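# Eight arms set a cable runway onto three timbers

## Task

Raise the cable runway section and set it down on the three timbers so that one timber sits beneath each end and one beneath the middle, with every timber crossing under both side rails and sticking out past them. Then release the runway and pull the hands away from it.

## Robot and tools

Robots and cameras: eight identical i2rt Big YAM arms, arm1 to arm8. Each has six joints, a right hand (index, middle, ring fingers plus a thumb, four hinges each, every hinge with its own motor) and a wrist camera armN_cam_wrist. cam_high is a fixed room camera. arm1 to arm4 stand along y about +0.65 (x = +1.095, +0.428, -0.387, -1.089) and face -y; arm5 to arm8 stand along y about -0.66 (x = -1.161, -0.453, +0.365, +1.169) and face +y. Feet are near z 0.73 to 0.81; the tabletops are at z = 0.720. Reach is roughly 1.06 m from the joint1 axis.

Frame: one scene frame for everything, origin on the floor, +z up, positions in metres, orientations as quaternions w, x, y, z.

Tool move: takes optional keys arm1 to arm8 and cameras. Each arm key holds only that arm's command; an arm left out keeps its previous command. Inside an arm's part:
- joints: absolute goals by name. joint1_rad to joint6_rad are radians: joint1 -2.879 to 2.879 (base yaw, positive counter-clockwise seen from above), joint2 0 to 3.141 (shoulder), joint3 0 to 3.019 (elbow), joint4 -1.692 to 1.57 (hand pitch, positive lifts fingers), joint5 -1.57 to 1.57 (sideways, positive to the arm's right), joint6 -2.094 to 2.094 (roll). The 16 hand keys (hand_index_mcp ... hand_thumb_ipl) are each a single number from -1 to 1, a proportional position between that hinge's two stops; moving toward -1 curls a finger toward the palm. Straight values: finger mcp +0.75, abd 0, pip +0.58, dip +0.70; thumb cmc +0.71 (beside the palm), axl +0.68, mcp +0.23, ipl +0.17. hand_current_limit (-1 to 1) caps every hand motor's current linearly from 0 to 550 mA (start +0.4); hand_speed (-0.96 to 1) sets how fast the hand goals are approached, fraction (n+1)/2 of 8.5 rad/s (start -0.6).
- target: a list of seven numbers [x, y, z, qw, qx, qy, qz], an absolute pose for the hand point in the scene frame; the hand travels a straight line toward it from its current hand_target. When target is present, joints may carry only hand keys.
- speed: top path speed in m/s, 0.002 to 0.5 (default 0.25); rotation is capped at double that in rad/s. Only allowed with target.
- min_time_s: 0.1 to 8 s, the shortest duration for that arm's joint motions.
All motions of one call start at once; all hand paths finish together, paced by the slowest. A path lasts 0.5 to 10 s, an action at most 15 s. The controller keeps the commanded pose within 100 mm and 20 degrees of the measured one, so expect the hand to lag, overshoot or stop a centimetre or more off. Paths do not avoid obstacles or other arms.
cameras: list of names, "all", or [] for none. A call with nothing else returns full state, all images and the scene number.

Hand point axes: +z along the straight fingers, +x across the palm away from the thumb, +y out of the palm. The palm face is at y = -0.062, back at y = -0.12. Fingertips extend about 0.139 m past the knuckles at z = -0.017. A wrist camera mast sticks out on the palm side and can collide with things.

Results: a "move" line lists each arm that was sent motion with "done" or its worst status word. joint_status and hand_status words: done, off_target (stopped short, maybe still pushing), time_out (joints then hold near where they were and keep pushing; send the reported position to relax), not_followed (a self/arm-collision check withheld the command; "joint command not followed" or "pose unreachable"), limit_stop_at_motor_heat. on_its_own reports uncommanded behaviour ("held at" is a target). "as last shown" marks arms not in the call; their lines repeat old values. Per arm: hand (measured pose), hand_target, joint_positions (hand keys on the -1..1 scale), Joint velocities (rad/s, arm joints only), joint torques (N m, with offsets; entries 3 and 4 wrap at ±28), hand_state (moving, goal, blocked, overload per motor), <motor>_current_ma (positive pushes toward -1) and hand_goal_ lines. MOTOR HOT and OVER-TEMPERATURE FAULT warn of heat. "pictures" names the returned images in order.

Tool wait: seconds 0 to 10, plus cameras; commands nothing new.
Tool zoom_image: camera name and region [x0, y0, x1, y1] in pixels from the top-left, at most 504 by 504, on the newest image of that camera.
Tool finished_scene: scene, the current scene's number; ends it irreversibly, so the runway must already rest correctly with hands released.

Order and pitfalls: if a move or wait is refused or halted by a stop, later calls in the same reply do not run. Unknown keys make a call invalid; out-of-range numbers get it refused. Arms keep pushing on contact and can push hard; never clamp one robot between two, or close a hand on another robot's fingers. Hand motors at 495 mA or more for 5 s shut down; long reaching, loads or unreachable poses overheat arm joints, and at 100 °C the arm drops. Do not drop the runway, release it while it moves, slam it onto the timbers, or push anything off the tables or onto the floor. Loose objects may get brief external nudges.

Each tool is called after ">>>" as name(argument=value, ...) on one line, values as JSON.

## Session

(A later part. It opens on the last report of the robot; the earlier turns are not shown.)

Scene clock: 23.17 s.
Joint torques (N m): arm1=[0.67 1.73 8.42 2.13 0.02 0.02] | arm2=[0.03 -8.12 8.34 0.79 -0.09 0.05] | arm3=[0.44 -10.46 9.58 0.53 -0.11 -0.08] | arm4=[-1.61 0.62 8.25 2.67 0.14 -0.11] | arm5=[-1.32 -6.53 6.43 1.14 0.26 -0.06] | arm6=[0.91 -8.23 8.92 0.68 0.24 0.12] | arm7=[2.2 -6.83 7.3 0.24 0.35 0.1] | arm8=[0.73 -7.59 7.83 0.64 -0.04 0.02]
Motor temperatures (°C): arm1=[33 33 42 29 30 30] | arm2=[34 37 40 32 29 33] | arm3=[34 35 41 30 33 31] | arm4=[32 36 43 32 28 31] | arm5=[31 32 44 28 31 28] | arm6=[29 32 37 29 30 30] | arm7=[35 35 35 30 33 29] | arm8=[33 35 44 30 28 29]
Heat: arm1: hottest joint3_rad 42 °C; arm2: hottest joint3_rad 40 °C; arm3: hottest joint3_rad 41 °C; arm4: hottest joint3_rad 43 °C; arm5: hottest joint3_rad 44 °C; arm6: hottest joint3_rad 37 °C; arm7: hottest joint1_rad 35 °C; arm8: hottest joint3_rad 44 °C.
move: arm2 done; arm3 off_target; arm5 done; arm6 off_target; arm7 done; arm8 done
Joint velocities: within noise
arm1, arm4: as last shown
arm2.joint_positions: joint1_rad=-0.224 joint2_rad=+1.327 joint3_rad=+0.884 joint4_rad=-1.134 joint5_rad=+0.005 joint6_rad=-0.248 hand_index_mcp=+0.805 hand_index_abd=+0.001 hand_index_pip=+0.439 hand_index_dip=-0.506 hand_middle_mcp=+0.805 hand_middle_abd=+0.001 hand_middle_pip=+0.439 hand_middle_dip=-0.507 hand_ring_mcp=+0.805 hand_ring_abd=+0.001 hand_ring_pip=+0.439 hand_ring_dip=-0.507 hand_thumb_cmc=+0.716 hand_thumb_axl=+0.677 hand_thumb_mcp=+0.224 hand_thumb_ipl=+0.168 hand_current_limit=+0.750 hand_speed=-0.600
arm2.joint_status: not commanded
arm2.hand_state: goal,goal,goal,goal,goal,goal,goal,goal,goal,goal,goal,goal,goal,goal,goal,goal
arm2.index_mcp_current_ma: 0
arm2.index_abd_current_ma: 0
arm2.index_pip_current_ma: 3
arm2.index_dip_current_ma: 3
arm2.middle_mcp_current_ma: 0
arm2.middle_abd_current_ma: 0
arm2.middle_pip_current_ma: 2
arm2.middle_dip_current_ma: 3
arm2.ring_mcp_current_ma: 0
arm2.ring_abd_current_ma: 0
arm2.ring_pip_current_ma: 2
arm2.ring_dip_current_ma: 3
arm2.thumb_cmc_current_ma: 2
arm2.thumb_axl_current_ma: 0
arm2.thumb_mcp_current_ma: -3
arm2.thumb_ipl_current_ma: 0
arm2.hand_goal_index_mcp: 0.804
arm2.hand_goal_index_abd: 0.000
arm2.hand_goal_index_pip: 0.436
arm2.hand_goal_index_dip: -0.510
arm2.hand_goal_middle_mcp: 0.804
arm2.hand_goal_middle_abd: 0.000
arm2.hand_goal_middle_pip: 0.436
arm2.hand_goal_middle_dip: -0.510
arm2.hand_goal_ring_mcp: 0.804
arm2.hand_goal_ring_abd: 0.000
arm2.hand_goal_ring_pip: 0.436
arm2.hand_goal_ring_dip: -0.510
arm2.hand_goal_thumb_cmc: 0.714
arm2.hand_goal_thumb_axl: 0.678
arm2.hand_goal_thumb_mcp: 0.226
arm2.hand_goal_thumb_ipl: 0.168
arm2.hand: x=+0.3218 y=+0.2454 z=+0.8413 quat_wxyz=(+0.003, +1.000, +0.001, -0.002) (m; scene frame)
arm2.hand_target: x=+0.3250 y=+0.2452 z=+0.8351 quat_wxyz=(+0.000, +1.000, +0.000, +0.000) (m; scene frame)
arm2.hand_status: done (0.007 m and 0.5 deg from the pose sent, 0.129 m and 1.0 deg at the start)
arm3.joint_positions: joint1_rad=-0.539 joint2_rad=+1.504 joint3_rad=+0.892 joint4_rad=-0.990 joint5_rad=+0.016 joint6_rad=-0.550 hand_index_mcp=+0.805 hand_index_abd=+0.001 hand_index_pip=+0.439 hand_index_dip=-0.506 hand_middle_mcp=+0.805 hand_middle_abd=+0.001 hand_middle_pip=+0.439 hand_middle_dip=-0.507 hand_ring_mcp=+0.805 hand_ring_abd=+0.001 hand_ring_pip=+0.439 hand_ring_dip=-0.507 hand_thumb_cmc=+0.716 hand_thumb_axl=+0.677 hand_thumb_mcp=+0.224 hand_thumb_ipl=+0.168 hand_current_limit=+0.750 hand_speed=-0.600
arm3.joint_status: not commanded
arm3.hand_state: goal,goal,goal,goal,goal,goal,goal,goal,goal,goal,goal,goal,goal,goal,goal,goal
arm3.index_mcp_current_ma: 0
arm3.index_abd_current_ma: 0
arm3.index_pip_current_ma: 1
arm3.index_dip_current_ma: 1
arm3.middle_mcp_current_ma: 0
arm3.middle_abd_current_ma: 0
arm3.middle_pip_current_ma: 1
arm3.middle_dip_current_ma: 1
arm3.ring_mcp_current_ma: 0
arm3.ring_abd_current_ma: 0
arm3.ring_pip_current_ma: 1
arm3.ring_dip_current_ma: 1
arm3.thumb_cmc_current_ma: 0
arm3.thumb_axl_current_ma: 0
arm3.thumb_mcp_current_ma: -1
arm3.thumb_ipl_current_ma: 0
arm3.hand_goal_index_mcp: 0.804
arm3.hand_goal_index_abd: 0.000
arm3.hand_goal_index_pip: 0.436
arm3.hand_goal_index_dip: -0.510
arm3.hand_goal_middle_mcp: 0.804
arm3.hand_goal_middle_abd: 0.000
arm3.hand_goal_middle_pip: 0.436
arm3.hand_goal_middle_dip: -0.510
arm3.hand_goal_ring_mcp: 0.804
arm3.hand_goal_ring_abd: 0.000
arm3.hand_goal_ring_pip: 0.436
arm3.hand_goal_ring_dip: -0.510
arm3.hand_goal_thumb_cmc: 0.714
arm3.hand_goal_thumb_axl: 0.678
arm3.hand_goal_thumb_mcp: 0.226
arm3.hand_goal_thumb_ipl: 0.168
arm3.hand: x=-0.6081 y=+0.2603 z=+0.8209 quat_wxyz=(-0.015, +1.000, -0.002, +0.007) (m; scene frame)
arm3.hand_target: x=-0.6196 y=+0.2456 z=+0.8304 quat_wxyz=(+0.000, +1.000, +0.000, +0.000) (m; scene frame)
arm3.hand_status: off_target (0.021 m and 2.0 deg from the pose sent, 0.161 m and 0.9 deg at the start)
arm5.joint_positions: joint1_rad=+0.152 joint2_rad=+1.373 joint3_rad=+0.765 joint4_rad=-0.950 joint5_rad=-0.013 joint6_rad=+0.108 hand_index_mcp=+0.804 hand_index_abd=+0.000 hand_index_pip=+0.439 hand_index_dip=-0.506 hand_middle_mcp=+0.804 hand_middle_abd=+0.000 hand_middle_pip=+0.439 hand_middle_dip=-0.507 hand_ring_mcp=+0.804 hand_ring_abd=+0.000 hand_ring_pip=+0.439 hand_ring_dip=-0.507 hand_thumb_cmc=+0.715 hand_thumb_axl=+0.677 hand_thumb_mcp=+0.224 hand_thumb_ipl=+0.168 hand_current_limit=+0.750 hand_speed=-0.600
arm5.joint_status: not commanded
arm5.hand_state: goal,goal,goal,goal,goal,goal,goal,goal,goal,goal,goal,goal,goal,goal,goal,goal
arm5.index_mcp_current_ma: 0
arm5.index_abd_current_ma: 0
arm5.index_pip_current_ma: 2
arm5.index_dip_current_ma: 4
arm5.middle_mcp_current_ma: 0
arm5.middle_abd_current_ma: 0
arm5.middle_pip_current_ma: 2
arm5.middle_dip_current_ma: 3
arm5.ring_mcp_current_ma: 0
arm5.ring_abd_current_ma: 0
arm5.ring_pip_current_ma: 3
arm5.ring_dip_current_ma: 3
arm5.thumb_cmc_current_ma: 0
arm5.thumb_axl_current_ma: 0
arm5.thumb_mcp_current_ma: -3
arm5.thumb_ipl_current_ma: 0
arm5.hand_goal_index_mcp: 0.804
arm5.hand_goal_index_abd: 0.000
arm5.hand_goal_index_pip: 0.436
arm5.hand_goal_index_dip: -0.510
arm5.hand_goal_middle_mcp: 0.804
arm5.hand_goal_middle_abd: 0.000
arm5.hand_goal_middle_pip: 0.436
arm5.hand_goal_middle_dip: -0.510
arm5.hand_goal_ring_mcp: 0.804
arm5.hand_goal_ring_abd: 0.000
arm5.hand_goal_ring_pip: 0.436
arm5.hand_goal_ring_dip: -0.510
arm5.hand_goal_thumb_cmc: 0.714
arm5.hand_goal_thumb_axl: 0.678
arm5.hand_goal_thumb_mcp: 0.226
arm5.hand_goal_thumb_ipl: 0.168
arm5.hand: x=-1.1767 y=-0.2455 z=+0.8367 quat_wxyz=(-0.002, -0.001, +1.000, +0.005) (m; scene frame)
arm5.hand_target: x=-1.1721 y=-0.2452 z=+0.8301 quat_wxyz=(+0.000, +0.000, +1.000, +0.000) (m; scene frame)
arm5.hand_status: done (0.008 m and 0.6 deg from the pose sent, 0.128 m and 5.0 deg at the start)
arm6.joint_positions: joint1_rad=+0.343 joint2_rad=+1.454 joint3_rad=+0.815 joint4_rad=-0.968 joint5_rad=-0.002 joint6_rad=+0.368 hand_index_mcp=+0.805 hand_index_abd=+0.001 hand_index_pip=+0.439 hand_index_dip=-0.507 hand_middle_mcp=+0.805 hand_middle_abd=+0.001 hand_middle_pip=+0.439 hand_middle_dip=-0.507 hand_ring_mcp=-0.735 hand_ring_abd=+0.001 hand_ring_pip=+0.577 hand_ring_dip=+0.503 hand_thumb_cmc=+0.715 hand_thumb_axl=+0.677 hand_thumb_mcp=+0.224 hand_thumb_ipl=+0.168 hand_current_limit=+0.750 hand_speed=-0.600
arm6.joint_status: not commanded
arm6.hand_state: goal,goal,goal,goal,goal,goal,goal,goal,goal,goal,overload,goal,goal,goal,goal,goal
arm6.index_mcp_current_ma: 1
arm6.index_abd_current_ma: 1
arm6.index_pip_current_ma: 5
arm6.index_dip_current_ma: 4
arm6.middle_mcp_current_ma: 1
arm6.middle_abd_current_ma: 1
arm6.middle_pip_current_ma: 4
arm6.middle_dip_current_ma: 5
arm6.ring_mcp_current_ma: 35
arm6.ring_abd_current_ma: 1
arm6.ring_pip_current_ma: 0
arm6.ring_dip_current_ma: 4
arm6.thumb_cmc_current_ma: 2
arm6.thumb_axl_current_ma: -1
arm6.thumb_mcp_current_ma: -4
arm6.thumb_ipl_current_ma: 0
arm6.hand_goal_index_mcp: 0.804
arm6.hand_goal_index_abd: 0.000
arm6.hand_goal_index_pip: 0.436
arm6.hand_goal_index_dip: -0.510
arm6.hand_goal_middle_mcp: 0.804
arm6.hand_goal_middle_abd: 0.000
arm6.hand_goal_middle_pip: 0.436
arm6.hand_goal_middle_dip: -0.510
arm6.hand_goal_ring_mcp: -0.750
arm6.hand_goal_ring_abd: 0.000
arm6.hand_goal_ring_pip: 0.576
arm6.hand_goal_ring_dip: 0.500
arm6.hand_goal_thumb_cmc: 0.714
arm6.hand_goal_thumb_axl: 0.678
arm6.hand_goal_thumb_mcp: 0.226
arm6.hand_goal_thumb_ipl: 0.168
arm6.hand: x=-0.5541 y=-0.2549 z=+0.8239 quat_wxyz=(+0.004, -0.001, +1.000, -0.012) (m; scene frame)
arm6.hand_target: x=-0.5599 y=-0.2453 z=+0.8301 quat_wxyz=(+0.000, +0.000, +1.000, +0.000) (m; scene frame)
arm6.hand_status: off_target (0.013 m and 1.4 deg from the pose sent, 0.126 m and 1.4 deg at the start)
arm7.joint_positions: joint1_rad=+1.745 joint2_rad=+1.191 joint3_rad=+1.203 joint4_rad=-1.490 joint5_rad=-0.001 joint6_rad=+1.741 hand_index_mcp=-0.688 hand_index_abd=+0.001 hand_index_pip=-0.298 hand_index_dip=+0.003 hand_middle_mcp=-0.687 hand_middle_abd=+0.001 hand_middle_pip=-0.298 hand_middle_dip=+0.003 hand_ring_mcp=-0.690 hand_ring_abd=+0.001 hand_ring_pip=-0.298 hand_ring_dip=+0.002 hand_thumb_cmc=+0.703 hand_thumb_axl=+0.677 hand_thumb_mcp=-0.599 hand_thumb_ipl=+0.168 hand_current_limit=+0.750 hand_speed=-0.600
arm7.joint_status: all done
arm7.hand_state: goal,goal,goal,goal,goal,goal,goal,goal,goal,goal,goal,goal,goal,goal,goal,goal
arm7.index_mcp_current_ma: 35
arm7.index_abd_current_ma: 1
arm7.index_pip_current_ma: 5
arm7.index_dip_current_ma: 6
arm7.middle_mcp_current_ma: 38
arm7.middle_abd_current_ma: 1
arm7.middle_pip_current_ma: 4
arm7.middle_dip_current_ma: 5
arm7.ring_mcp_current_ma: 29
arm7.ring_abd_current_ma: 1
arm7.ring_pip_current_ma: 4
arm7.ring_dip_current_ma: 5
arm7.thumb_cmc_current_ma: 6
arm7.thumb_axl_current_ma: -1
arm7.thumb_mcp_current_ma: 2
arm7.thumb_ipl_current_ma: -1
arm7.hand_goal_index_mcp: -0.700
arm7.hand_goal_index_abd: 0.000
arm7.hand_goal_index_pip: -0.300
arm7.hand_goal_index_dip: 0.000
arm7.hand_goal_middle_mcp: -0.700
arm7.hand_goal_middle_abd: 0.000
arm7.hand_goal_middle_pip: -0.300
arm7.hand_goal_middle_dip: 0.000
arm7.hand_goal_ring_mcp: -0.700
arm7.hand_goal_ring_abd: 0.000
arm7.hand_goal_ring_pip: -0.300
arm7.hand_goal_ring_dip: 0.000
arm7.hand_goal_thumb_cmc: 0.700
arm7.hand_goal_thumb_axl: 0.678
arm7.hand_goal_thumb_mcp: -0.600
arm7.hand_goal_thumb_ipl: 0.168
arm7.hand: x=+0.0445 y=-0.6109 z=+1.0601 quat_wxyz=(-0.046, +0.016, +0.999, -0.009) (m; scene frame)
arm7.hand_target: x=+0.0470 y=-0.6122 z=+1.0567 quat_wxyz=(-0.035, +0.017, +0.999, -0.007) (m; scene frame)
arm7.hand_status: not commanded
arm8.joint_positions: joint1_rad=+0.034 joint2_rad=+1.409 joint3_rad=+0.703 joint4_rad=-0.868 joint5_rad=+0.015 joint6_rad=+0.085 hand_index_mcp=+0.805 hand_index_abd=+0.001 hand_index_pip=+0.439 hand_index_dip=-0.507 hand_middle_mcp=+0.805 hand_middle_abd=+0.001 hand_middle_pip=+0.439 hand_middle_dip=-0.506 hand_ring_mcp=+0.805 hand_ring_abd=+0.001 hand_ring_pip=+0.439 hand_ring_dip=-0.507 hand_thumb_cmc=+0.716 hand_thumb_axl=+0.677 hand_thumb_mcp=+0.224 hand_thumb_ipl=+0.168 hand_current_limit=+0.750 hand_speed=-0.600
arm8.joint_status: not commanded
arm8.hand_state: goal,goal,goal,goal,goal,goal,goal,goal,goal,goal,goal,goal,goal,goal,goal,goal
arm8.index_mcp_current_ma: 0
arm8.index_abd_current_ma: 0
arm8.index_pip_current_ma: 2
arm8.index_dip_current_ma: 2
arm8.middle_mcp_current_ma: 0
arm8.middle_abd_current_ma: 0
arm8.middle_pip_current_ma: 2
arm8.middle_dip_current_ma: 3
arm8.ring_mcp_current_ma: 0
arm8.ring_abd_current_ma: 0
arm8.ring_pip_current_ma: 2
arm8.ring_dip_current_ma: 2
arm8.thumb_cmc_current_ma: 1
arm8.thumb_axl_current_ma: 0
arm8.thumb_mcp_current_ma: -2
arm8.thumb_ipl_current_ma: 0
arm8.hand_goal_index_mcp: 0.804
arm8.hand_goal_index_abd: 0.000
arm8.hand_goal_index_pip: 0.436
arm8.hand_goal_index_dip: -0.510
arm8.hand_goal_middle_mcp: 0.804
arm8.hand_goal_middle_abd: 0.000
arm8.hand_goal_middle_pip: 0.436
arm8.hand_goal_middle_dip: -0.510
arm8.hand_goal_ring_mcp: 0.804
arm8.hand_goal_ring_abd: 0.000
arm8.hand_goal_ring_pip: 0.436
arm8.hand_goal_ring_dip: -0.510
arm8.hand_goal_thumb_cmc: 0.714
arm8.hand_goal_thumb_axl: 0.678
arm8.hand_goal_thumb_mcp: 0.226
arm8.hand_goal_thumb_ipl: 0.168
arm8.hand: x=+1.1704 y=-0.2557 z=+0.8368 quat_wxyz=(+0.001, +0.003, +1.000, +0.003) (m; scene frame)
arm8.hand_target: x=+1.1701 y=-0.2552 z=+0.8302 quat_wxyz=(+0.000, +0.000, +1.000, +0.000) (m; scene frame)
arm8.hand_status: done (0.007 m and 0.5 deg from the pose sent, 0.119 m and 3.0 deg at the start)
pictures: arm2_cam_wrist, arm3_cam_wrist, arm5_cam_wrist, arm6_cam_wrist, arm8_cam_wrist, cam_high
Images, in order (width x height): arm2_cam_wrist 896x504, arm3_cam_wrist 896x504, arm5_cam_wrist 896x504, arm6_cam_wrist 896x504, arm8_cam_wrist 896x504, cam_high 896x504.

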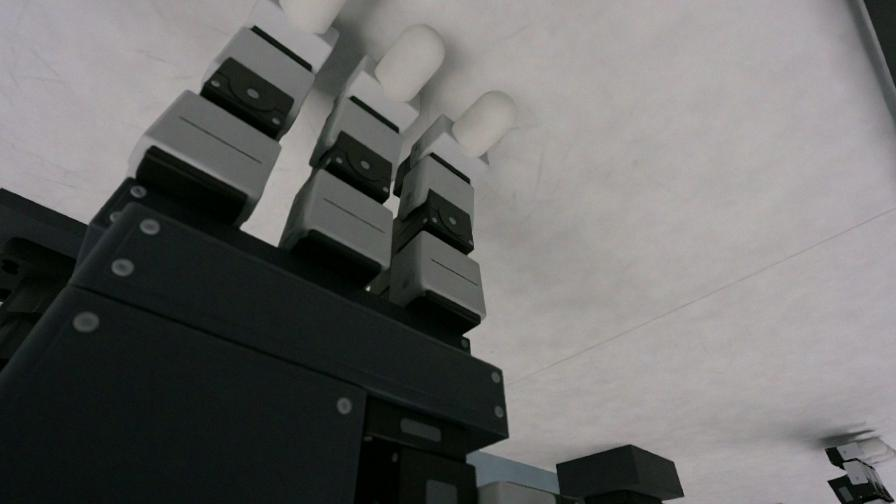

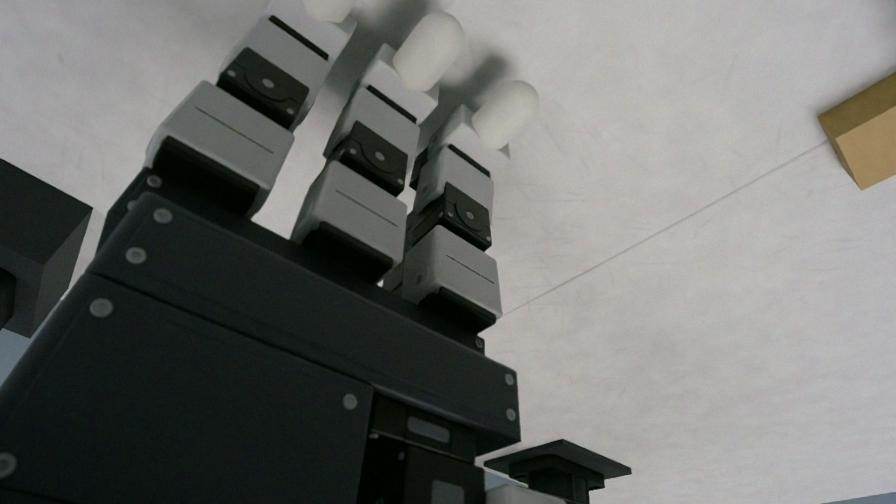

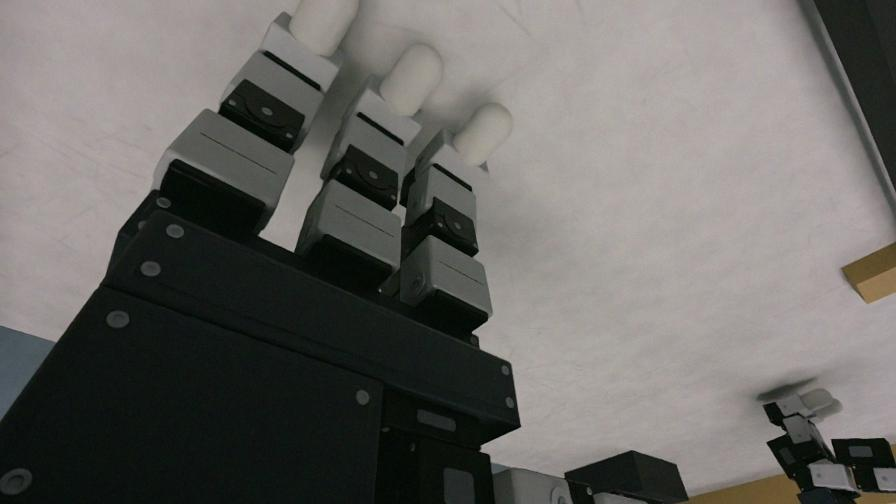

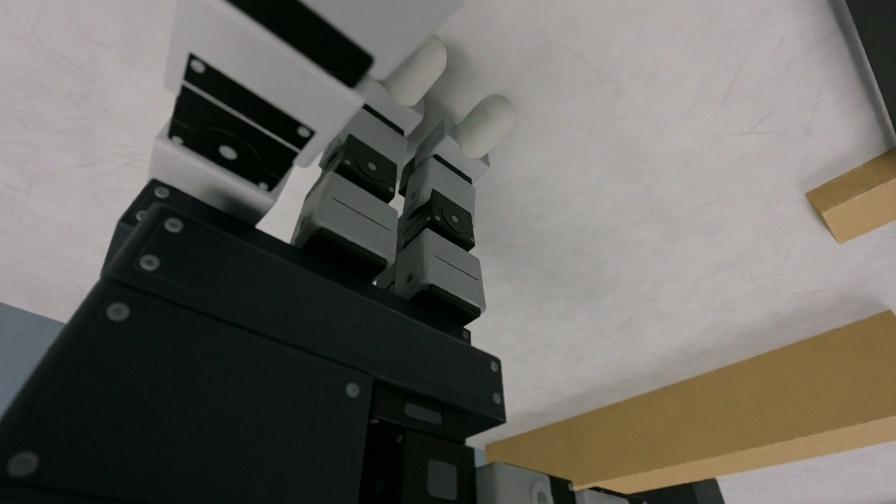

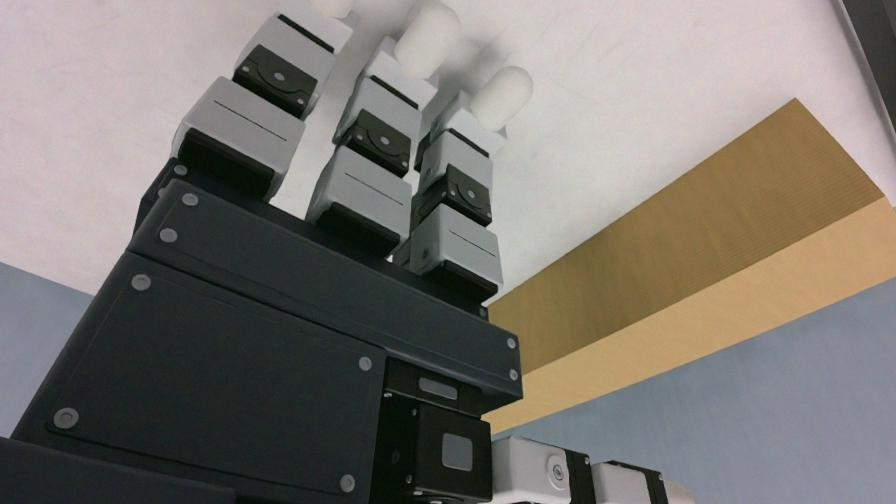

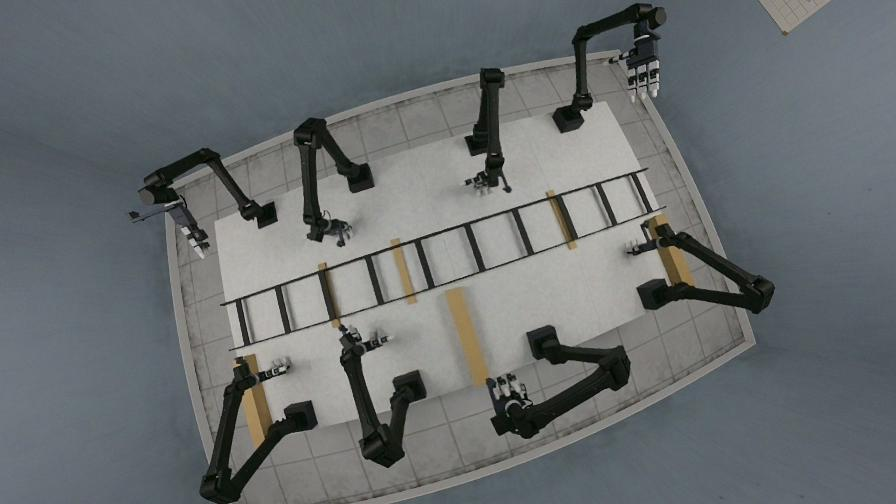

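>>> move(arm2={"target": [0.325, 0.225, 0.812, 0, 1, 0, 0], "speed": 0.08}, arm3={"target": [-0.625, 0.225, 0.82, 0, 1, 0, 0], "speed": 0.08}, arm5={"target": [-1.172, -0.225, 0.812, 0, 0, 1, 0], "speed": 0.08}, arm6={"target": [-0.56, -0.225, 0.82, 0, 0, 1, 0], "speed": 0.08}, arm8={"target": [1.17, -0.225, 0.812, 0, 0, 1, 0], "speed": 0.08}, cameras=["arm2_cam_wrist", "arm3_cam_wrist", "arm5_cam_wrist", "arm6_cam_wrist", "arm8_cam_wrist"])

Scene clock: 24.97 s.
Joint torques (N m): arm1=[1.03 1.2 8.32 1.99 0.01 0.01] | arm2=[-0.09 -9.23 9.01 0.85 0.01 0.09] | arm3=[1.55 -10.99 9.55 0.53 -0.13 0.07] | arm4=[-1.67 0.56 8.25 2.67 0.14 -0.11] | arm5=[-1.03 -6.24 8.05 1.05 0.3 -0.12] | arm6=[-0.32 -8.23 11.63 0.75 0.27 -0.06] | arm7=[2.14 -6.83 7.31 0.21 0.36 0.11] | arm8=[-0.03 -7.12 12.01 0.95 -0.01 0]
Motor temperatures (°C): arm1=[33 33 43 29 30 30] | arm2=[34 37 40 32 29 33] | arm3=[34 35 41 30 33 31] | arm4=[32 36 43 32 28 31] | arm5=[31 32 44 28 31 28] | arm6=[29 32 38 29 30 30] | arm7=[35 35 35 30 33 29] | arm8=[33 35 45 30 28 29]
Heat: arm1: hottest joint3_rad 43 °C; arm2: hottest joint3_rad 40 °C; arm3: hottest joint3_rad 41 °C; arm4: hottest joint3_rad 43 °C; arm5: hottest joint3_rad 44 °C; arm6: hottest joint3_rad 38 °C; arm7: hottest joint1_rad 35 °C; arm8: hottest joint3_rad 45 °C.
move: arm2 done; arm3 off_target; arm5 off_target; arm6 off_target; arm8 off_target
Joint velocities: within noise
arm1, arm4, arm7: as last shown
arm2.joint_positions: joint1_rad=-0.211 joint2_rad=+1.409 joint3_rad=+0.884 joint4_rad=-1.063 joint5_rad=+0.005 joint6_rad=-0.235 hand_index_mcp=+0.805 hand_index_abd=+0.001 hand_index_pip=+0.439 hand_index_dip=-0.506 hand_middle_mcp=+0.805 hand_middle_abd=+0.001 hand_middle_pip=+0.439 hand_middle_dip=-0.507 hand_ring_mcp=+0.805 hand_ring_abd=+0.001 hand_ring_pip=+0.439 hand_ring_dip=-0.507 hand_thumb_cmc=+0.716 hand_thumb_axl=+0.677 hand_thumb_mcp=+0.224 hand_thumb_ipl=+0.168 hand_current_limit=+0.750 hand_speed=-0.600
arm2.joint_status: not commanded
arm2.hand_state: goal,goal,goal,goal,goal,goal,goal,goal,goal,goal,goal,goal,goal,goal,goal,goal
arm2.index_mcp_current_ma: 0
arm2.index_abd_current_ma: 0
arm2.index_pip_current_ma: 3
arm2.index_dip_current_ma: 3
arm2.middle_mcp_current_ma: 0
arm2.middle_abd_current_ma: 0
arm2.middle_pip_current_ma: 2
arm2.middle_dip_current_ma: 3
arm2.ring_mcp_current_ma: 0
arm2.ring_abd_current_ma: 0
arm2.ring_pip_current_ma: 2
arm2.ring_dip_current_ma: 3
arm2.thumb_cmc_current_ma: 2
arm2.thumb_axl_current_ma: 0
arm2.thumb_mcp_current_ma: -3
arm2.thumb_ipl_current_ma: 0
arm2.hand_goal_index_mcp: 0.804
arm2.hand_goal_index_abd: 0.000
arm2.hand_goal_index_pip: 0.436
arm2.hand_goal_index_dip: -0.510
arm2.hand_goal_middle_mcp: 0.804
arm2.hand_goal_middle_abd: 0.000
arm2.hand_goal_middle_pip: 0.436
arm2.hand_goal_middle_dip: -0.510
arm2.hand_goal_ring_mcp: 0.804
arm2.hand_goal_ring_abd: 0.000
arm2.hand_goal_ring_pip: 0.436
arm2.hand_goal_ring_dip: -0.510
arm2.hand_goal_thumb_cmc: 0.714
arm2.hand_goal_thumb_axl: 0.678
arm2.hand_goal_thumb_mcp: 0.226
arm2.hand_goal_thumb_ipl: 0.168
arm2.hand: x=+0.3229 y=+0.2301 z=+0.8135 quat_wxyz=(-0.002, +1.000, +0.001, -0.001) (m; scene frame)
arm2.hand_target: x=+0.3251 y=+0.2251 z=+0.8120 quat_wxyz=(+0.000, +1.000, +0.000, +0.000) (m; scene frame)
arm2.hand_status: done (0.006 m and 0.3 deg from the pose sent, 0.036 m and 0.5 deg at the start)
arm3.joint_positions: joint1_rad=-0.539 joint2_rad=+1.561 joint3_rad=+0.935 joint4_rad=-0.970 joint5_rad=+0.015 joint6_rad=-0.550 hand_index_mcp=+0.805 hand_index_abd=+0.001 hand_index_pip=+0.439 hand_index_dip=-0.506 hand_middle_mcp=+0.805 hand_middle_abd=+0.001 hand_middle_pip=+0.439 hand_middle_dip=-0.507 hand_ring_mcp=+0.805 hand_ring_abd=+0.001 hand_ring_pip=+0.439 hand_ring_dip=-0.507 hand_thumb_cmc=+0.716 hand_thumb_axl=+0.677 hand_thumb_mcp=+0.224 hand_thumb_ipl=+0.168 hand_current_limit=+0.750 hand_speed=-0.600
arm3.joint_status: not commanded
arm3.hand_state: goal,goal,goal,goal,goal,goal,goal,goal,goal,goal,goal,goal,goal,goal,goal,goal
arm3.index_mcp_current_ma: 0
arm3.index_abd_current_ma: 0
arm3.index_pip_current_ma: 1
arm3.index_dip_current_ma: 1
arm3.middle_mcp_current_ma: 0
arm3.middle_abd_current_ma: 0
arm3.middle_pip_current_ma: 1
arm3.middle_dip_current_ma: 1
arm3.ring_mcp_current_ma: 0
arm3.ring_abd_current_ma: 0
arm3.ring_pip_current_ma: 1
arm3.ring_dip_current_ma: 1
arm3.thumb_cmc_current_ma: 0
arm3.thumb_axl_current_ma: 0
arm3.thumb_mcp_current_ma: -1
arm3.thumb_ipl_current_ma: 0
arm3.hand_goal_index_mcp: 0.804
arm3.hand_goal_index_abd: 0.000
arm3.hand_goal_index_pip: 0.436
arm3.hand_goal_index_dip: -0.510
arm3.hand_goal_middle_mcp: 0.804
arm3.hand_goal_middle_abd: 0.000
arm3.hand_goal_middle_pip: 0.436
arm3.hand_goal_middle_dip: -0.510
arm3.hand_goal_ring_mcp: 0.804
arm3.hand_goal_ring_abd: 0.000
arm3.hand_goal_ring_pip: 0.436
arm3.hand_goal_ring_dip: -0.510
arm3.hand_goal_thumb_cmc: 0.714
arm3.hand_goal_thumb_axl: 0.678
arm3.hand_goal_thumb_mcp: 0.226
arm3.hand_goal_thumb_ipl: 0.168
arm3.hand: x=-0.6183 y=+0.2435 z=+0.8135 quat_wxyz=(-0.013, +1.000, -0.002, +0.006) (m; scene frame)
arm3.hand_target: x=-0.6245 y=+0.2256 z=+0.8203 quat_wxyz=(+0.000, +1.000, +0.000, +0.000) (m; scene frame)
arm3.hand_status: off_target (0.021 m and 1.7 deg from the pose sent, 0.039 m and 2.0 deg at the start)
arm5.joint_positions: joint1_rad=+0.146 joint2_rad=+1.453 joint3_rad=+0.765 joint4_rad=-0.900 joint5_rad=-0.013 joint6_rad=+0.103 hand_index_mcp=+0.804 hand_index_abd=+0.000 hand_index_pip=+0.438 hand_index_dip=-0.510 hand_middle_mcp=+0.804 hand_middle_abd=+0.000 hand_middle_pip=+0.436 hand_middle_dip=-0.512 hand_ring_mcp=+0.804 hand_ring_abd=+0.000 hand_ring_pip=+0.433 hand_ring_dip=-0.514 hand_thumb_cmc=+0.714 hand_thumb_axl=+0.677 hand_thumb_mcp=+0.224 hand_thumb_ipl=+0.168 hand_current_limit=+0.750 hand_speed=-0.600
arm5.joint_status: not commanded
arm5.hand_state: goal,goal,goal,goal,goal,goal,goal,goal,goal,goal,goal,goal,goal,goal,goal,goal
arm5.index_mcp_current_ma: 0
arm5.index_abd_current_ma: 0
arm5.index_pip_current_ma: 1
arm5.index_dip_current_ma: 0
arm5.middle_mcp_current_ma: 0
arm5.middle_abd_current_ma: 0
arm5.middle_pip_current_ma: 0
arm5.middle_dip_current_ma: -2
arm5.ring_mcp_current_ma: 0
arm5.ring_abd_current_ma: 0
arm5.ring_pip_current_ma: -2
arm5.ring_dip_current_ma: -5
arm5.thumb_cmc_current_ma: 0
arm5.thumb_axl_current_ma: 0
arm5.thumb_mcp_current_ma: -3
arm5.thumb_ipl_current_ma: 0
arm5.hand_goal_index_mcp: 0.804
arm5.hand_goal_index_abd: 0.000
arm5.hand_goal_index_pip: 0.436
arm5.hand_goal_index_dip: -0.510
arm5.hand_goal_middle_mcp: 0.804
arm5.hand_goal_middle_abd: 0.000
arm5.hand_goal_middle_pip: 0.436
arm5.hand_goal_middle_dip: -0.510
arm5.hand_goal_ring_mcp: 0.804
arm5.hand_goal_ring_abd: 0.000
arm5.hand_goal_ring_pip: 0.436
arm5.hand_goal_ring_dip: -0.510
arm5.hand_goal_thumb_cmc: 0.714
arm5.hand_goal_thumb_axl: 0.678
arm5.hand_goal_thumb_mcp: 0.226
arm5.hand_goal_thumb_ipl: 0.168
arm5.hand: x=-1.1752 y=-0.2406 z=+0.8094 quat_wxyz=(+0.000, -0.001, +1.000, -0.010) (m; scene frame)
arm5.hand_target: x=-1.1720 y=-0.2256 z=+0.8123 quat_wxyz=(+0.000, +0.000, +1.000, +0.000) (m; scene frame)
arm5.hand_status: off_target (0.016 m and 1.2 deg from the pose sent, 0.033 m and 0.6 deg at the start)
arm6.joint_positions: joint1_rad=+0.341 joint2_rad=+1.506 joint3_rad=+0.816 joint4_rad=-0.946 joint5_rad=-0.002 joint6_rad=+0.366 hand_index_mcp=+0.805 hand_index_abd=+0.001 hand_index_pip=+0.438 hand_index_dip=-0.509 hand_middle_mcp=+0.808 hand_middle_abd=-0.001 hand_middle_pip=+0.434 hand_middle_dip=-0.516 hand_ring_mcp=-0.735 hand_ring_abd=+0.001 hand_ring_pip=+0.577 hand_ring_dip=+0.503 hand_thumb_cmc=+0.715 hand_thumb_axl=+0.677 hand_thumb_mcp=+0.224 hand_thumb_ipl=+0.168 hand_current_limit=+0.750 hand_speed=-0.600
arm6.joint_status: not commanded
arm6.hand_state: goal,goal,goal,goal,goal,goal,goal,goal,goal,goal,overload,goal,goal,goal,goal,goal
arm6.index_mcp_current_ma: 1
arm6.index_abd_current_ma: 1
arm6.index_pip_current_ma: 2
arm6.index_dip_current_ma: 1
arm6.middle_mcp_current_ma: 7
arm6.middle_abd_current_ma: -1
arm6.middle_pip_current_ma: -3
arm6.middle_dip_current_ma: -11
arm6.ring_mcp_current_ma: 35
arm6.ring_abd_current_ma: 1
arm6.ring_pip_current_ma: 0
arm6.ring_dip_current_ma: 4
arm6.thumb_cmc_current_ma: 2
arm6.thumb_axl_current_ma: -1
arm6.thumb_mcp_current_ma: -4
arm6.thumb_ipl_current_ma: 0
arm6.hand_goal_index_mcp: 0.804
arm6.hand_goal_index_abd: 0.000
arm6.hand_goal_index_pip: 0.436
arm6.hand_goal_index_dip: -0.510
arm6.hand_goal_middle_mcp: 0.804
arm6.hand_goal_middle_abd: 0.000
arm6.hand_goal_middle_pip: 0.436
arm6.hand_goal_middle_dip: -0.510
arm6.hand_goal_ring_mcp: -0.750
arm6.hand_goal_ring_abd: 0.000
arm6.hand_goal_ring_pip: 0.576
arm6.hand_goal_ring_dip: 0.500
arm6.hand_goal_thumb_cmc: 0.714
arm6.hand_goal_thumb_axl: 0.678
arm6.hand_goal_thumb_mcp: 0.226
arm6.hand_goal_thumb_ipl: 0.168
arm6.hand: x=-0.5536 y=-0.2538 z=+0.8049 quat_wxyz=(+0.009, -0.001, +1.000, -0.026) (m; scene frame)
arm6.hand_target: x=-0.5595 y=-0.2264 z=+0.8211 quat_wxyz=(+0.000, +0.000, +1.000, +0.000) (m; scene frame)
arm6.hand_status: off_target (0.033 m and 3.1 deg from the pose sent, 0.031 m and 1.4 deg at the start)
arm7.joint_positions: joint1_rad=+1.745 joint2_rad=+1.191 joint3_rad=+1.203 joint4_rad=-1.490 joint5_rad=-0.001 joint6_rad=+1.742 hand_index_mcp=-0.688 hand_index_abd=+0.001 hand_index_pip=-0.298 hand_index_dip=+0.003 hand_middle_mcp=-0.687 hand_middle_abd=+0.001 hand_middle_pip=-0.298 hand_middle_dip=+0.003 hand_ring_mcp=-0.690 hand_ring_abd=+0.001 hand_ring_pip=-0.298 hand_ring_dip=+0.002 hand_thumb_cmc=+0.703 hand_thumb_axl=+0.677 hand_thumb_mcp=-0.599 hand_thumb_ipl=+0.168 hand_current_limit=+0.750 hand_speed=-0.600
arm7.hand_target: x=+0.0469 y=-0.6122 z=+1.0567 quat_wxyz=(-0.035, +0.017, +0.999, -0.007) (m; scene frame)
arm8.joint_positions: joint1_rad=+0.034 joint2_rad=+1.504 joint3_rad=+0.705 joint4_rad=-0.825 joint5_rad=+0.014 joint6_rad=+0.078 hand_index_mcp=+0.808 hand_index_abd=+0.001 hand_index_pip=+0.437 hand_index_dip=-0.511 hand_middle_mcp=+0.807 hand_middle_abd=+0.002 hand_middle_pip=+0.433 hand_middle_dip=-0.518 hand_ring_mcp=+0.807 hand_ring_abd=+0.002 hand_ring_pip=+0.429 hand_ring_dip=-0.524 hand_thumb_cmc=+0.716 hand_thumb_axl=+0.677 hand_thumb_mcp=+0.224 hand_thumb_ipl=+0.168 hand_current_limit=+0.750 hand_speed=-0.600
arm8.joint_status: not commanded
arm8.hand_state: goal,goal,goal,goal,goal,goal,goal,goal,goal,goal,goal,goal,goal,goal,goal,goal
arm8.index_mcp_current_ma: 3
arm8.index_abd_current_ma: 0
arm8.index_pip_current_ma: 1
arm8.index_dip_current_ma: -1
arm8.middle_mcp_current_ma: 2
arm8.middle_abd_current_ma: 1
arm8.middle_pip_current_ma: -2
arm8.middle_dip_current_ma: -8
arm8.ring_mcp_current_ma: 2
arm8.ring_abd_current_ma: 1
arm8.ring_pip_current_ma: -7
arm8.ring_dip_current_ma: -17
arm8.thumb_cmc_current_ma: 1
arm8.thumb_axl_current_ma: 0
arm8.thumb_mcp_current_ma: -2
arm8.thumb_ipl_current_ma: 0
arm8.hand_goal_index_mcp: 0.804
arm8.hand_goal_index_abd: 0.000
arm8.hand_goal_index_pip: 0.436
arm8.hand_goal_index_dip: -0.510
arm8.hand_goal_middle_mcp: 0.804
arm8.hand_goal_middle_abd: 0.000
arm8.hand_goal_middle_pip: 0.436
arm8.hand_goal_middle_dip: -0.510
arm8.hand_goal_ring_mcp: 0.804
arm8.hand_goal_ring_abd: 0.000
arm8.hand_goal_ring_pip: 0.436
arm8.hand_goal_ring_dip: -0.510
arm8.hand_goal_thumb_cmc: 0.714
arm8.hand_goal_thumb_axl: 0.678
arm8.hand_goal_thumb_mcp: 0.226
arm8.hand_goal_thumb_ipl: 0.168
arm8.hand: x=+1.1694 y=-0.2557 z=+0.8047 quat_wxyz=(+0.003, -0.001, +1.000, -0.022) (m; scene frame)
arm8.hand_target: x=+1.1702 y=-0.2267 z=+0.8133 quat_wxyz=(+0.000, +0.000, +1.000, +0.000) (m; scene frame)
arm8.hand_status: off_target (0.032 m and 2.6 deg from the pose sent, 0.039 m and 0.5 deg at the start)
pictures: arm2_cam_wrist, arm3_cam_wrist, arm5_cam_wrist, arm6_cam_wrist, arm8_cam_wrist
Images, in order (width x height): arm2_cam_wrist 896x504, arm3_cam_wrist 896x504, arm5_cam_wrist 896x504, arm6_cam_wrist 896x504, arm8_cam_wrist 896x504.

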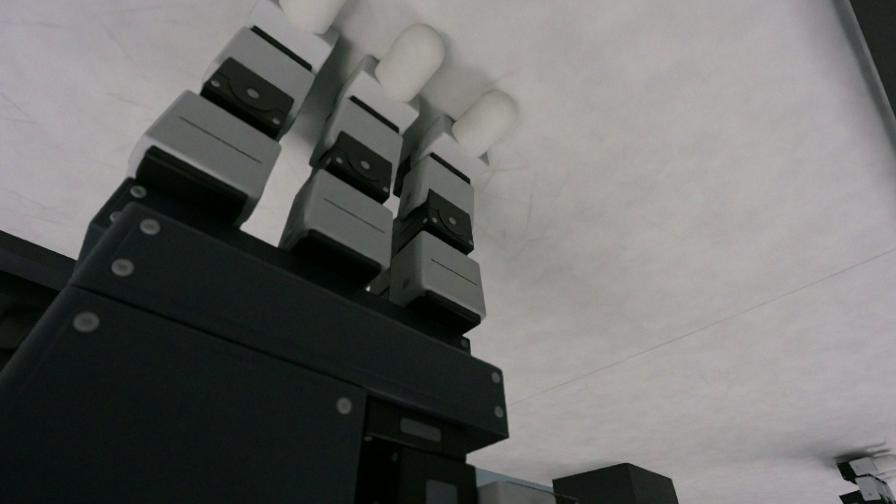

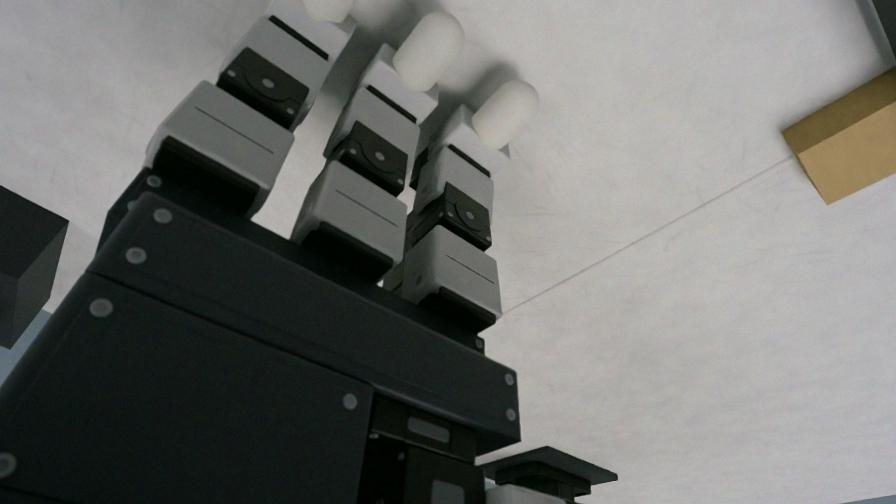

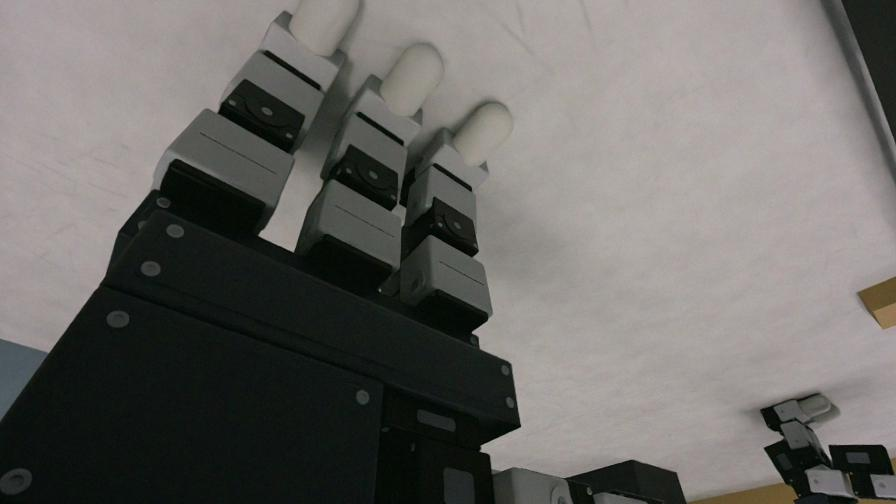

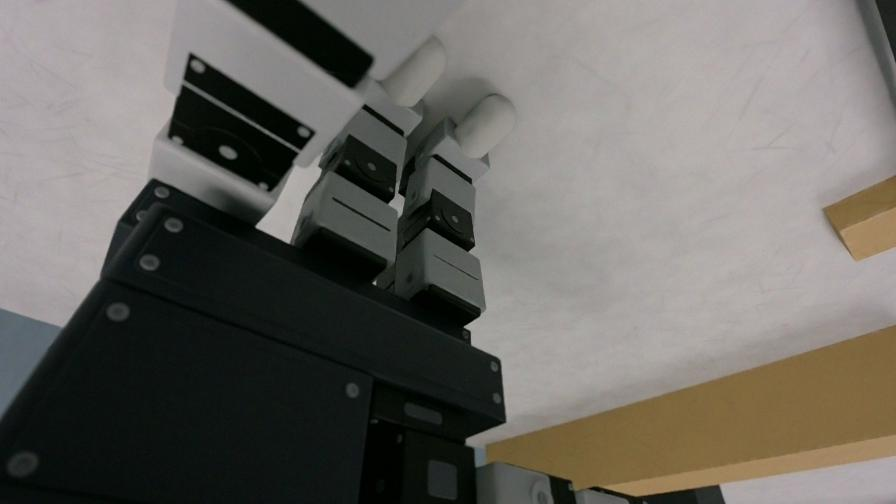

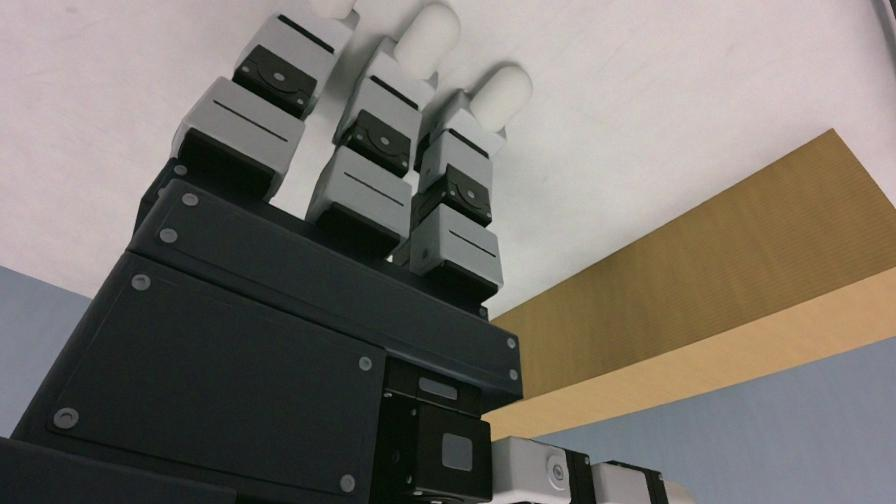

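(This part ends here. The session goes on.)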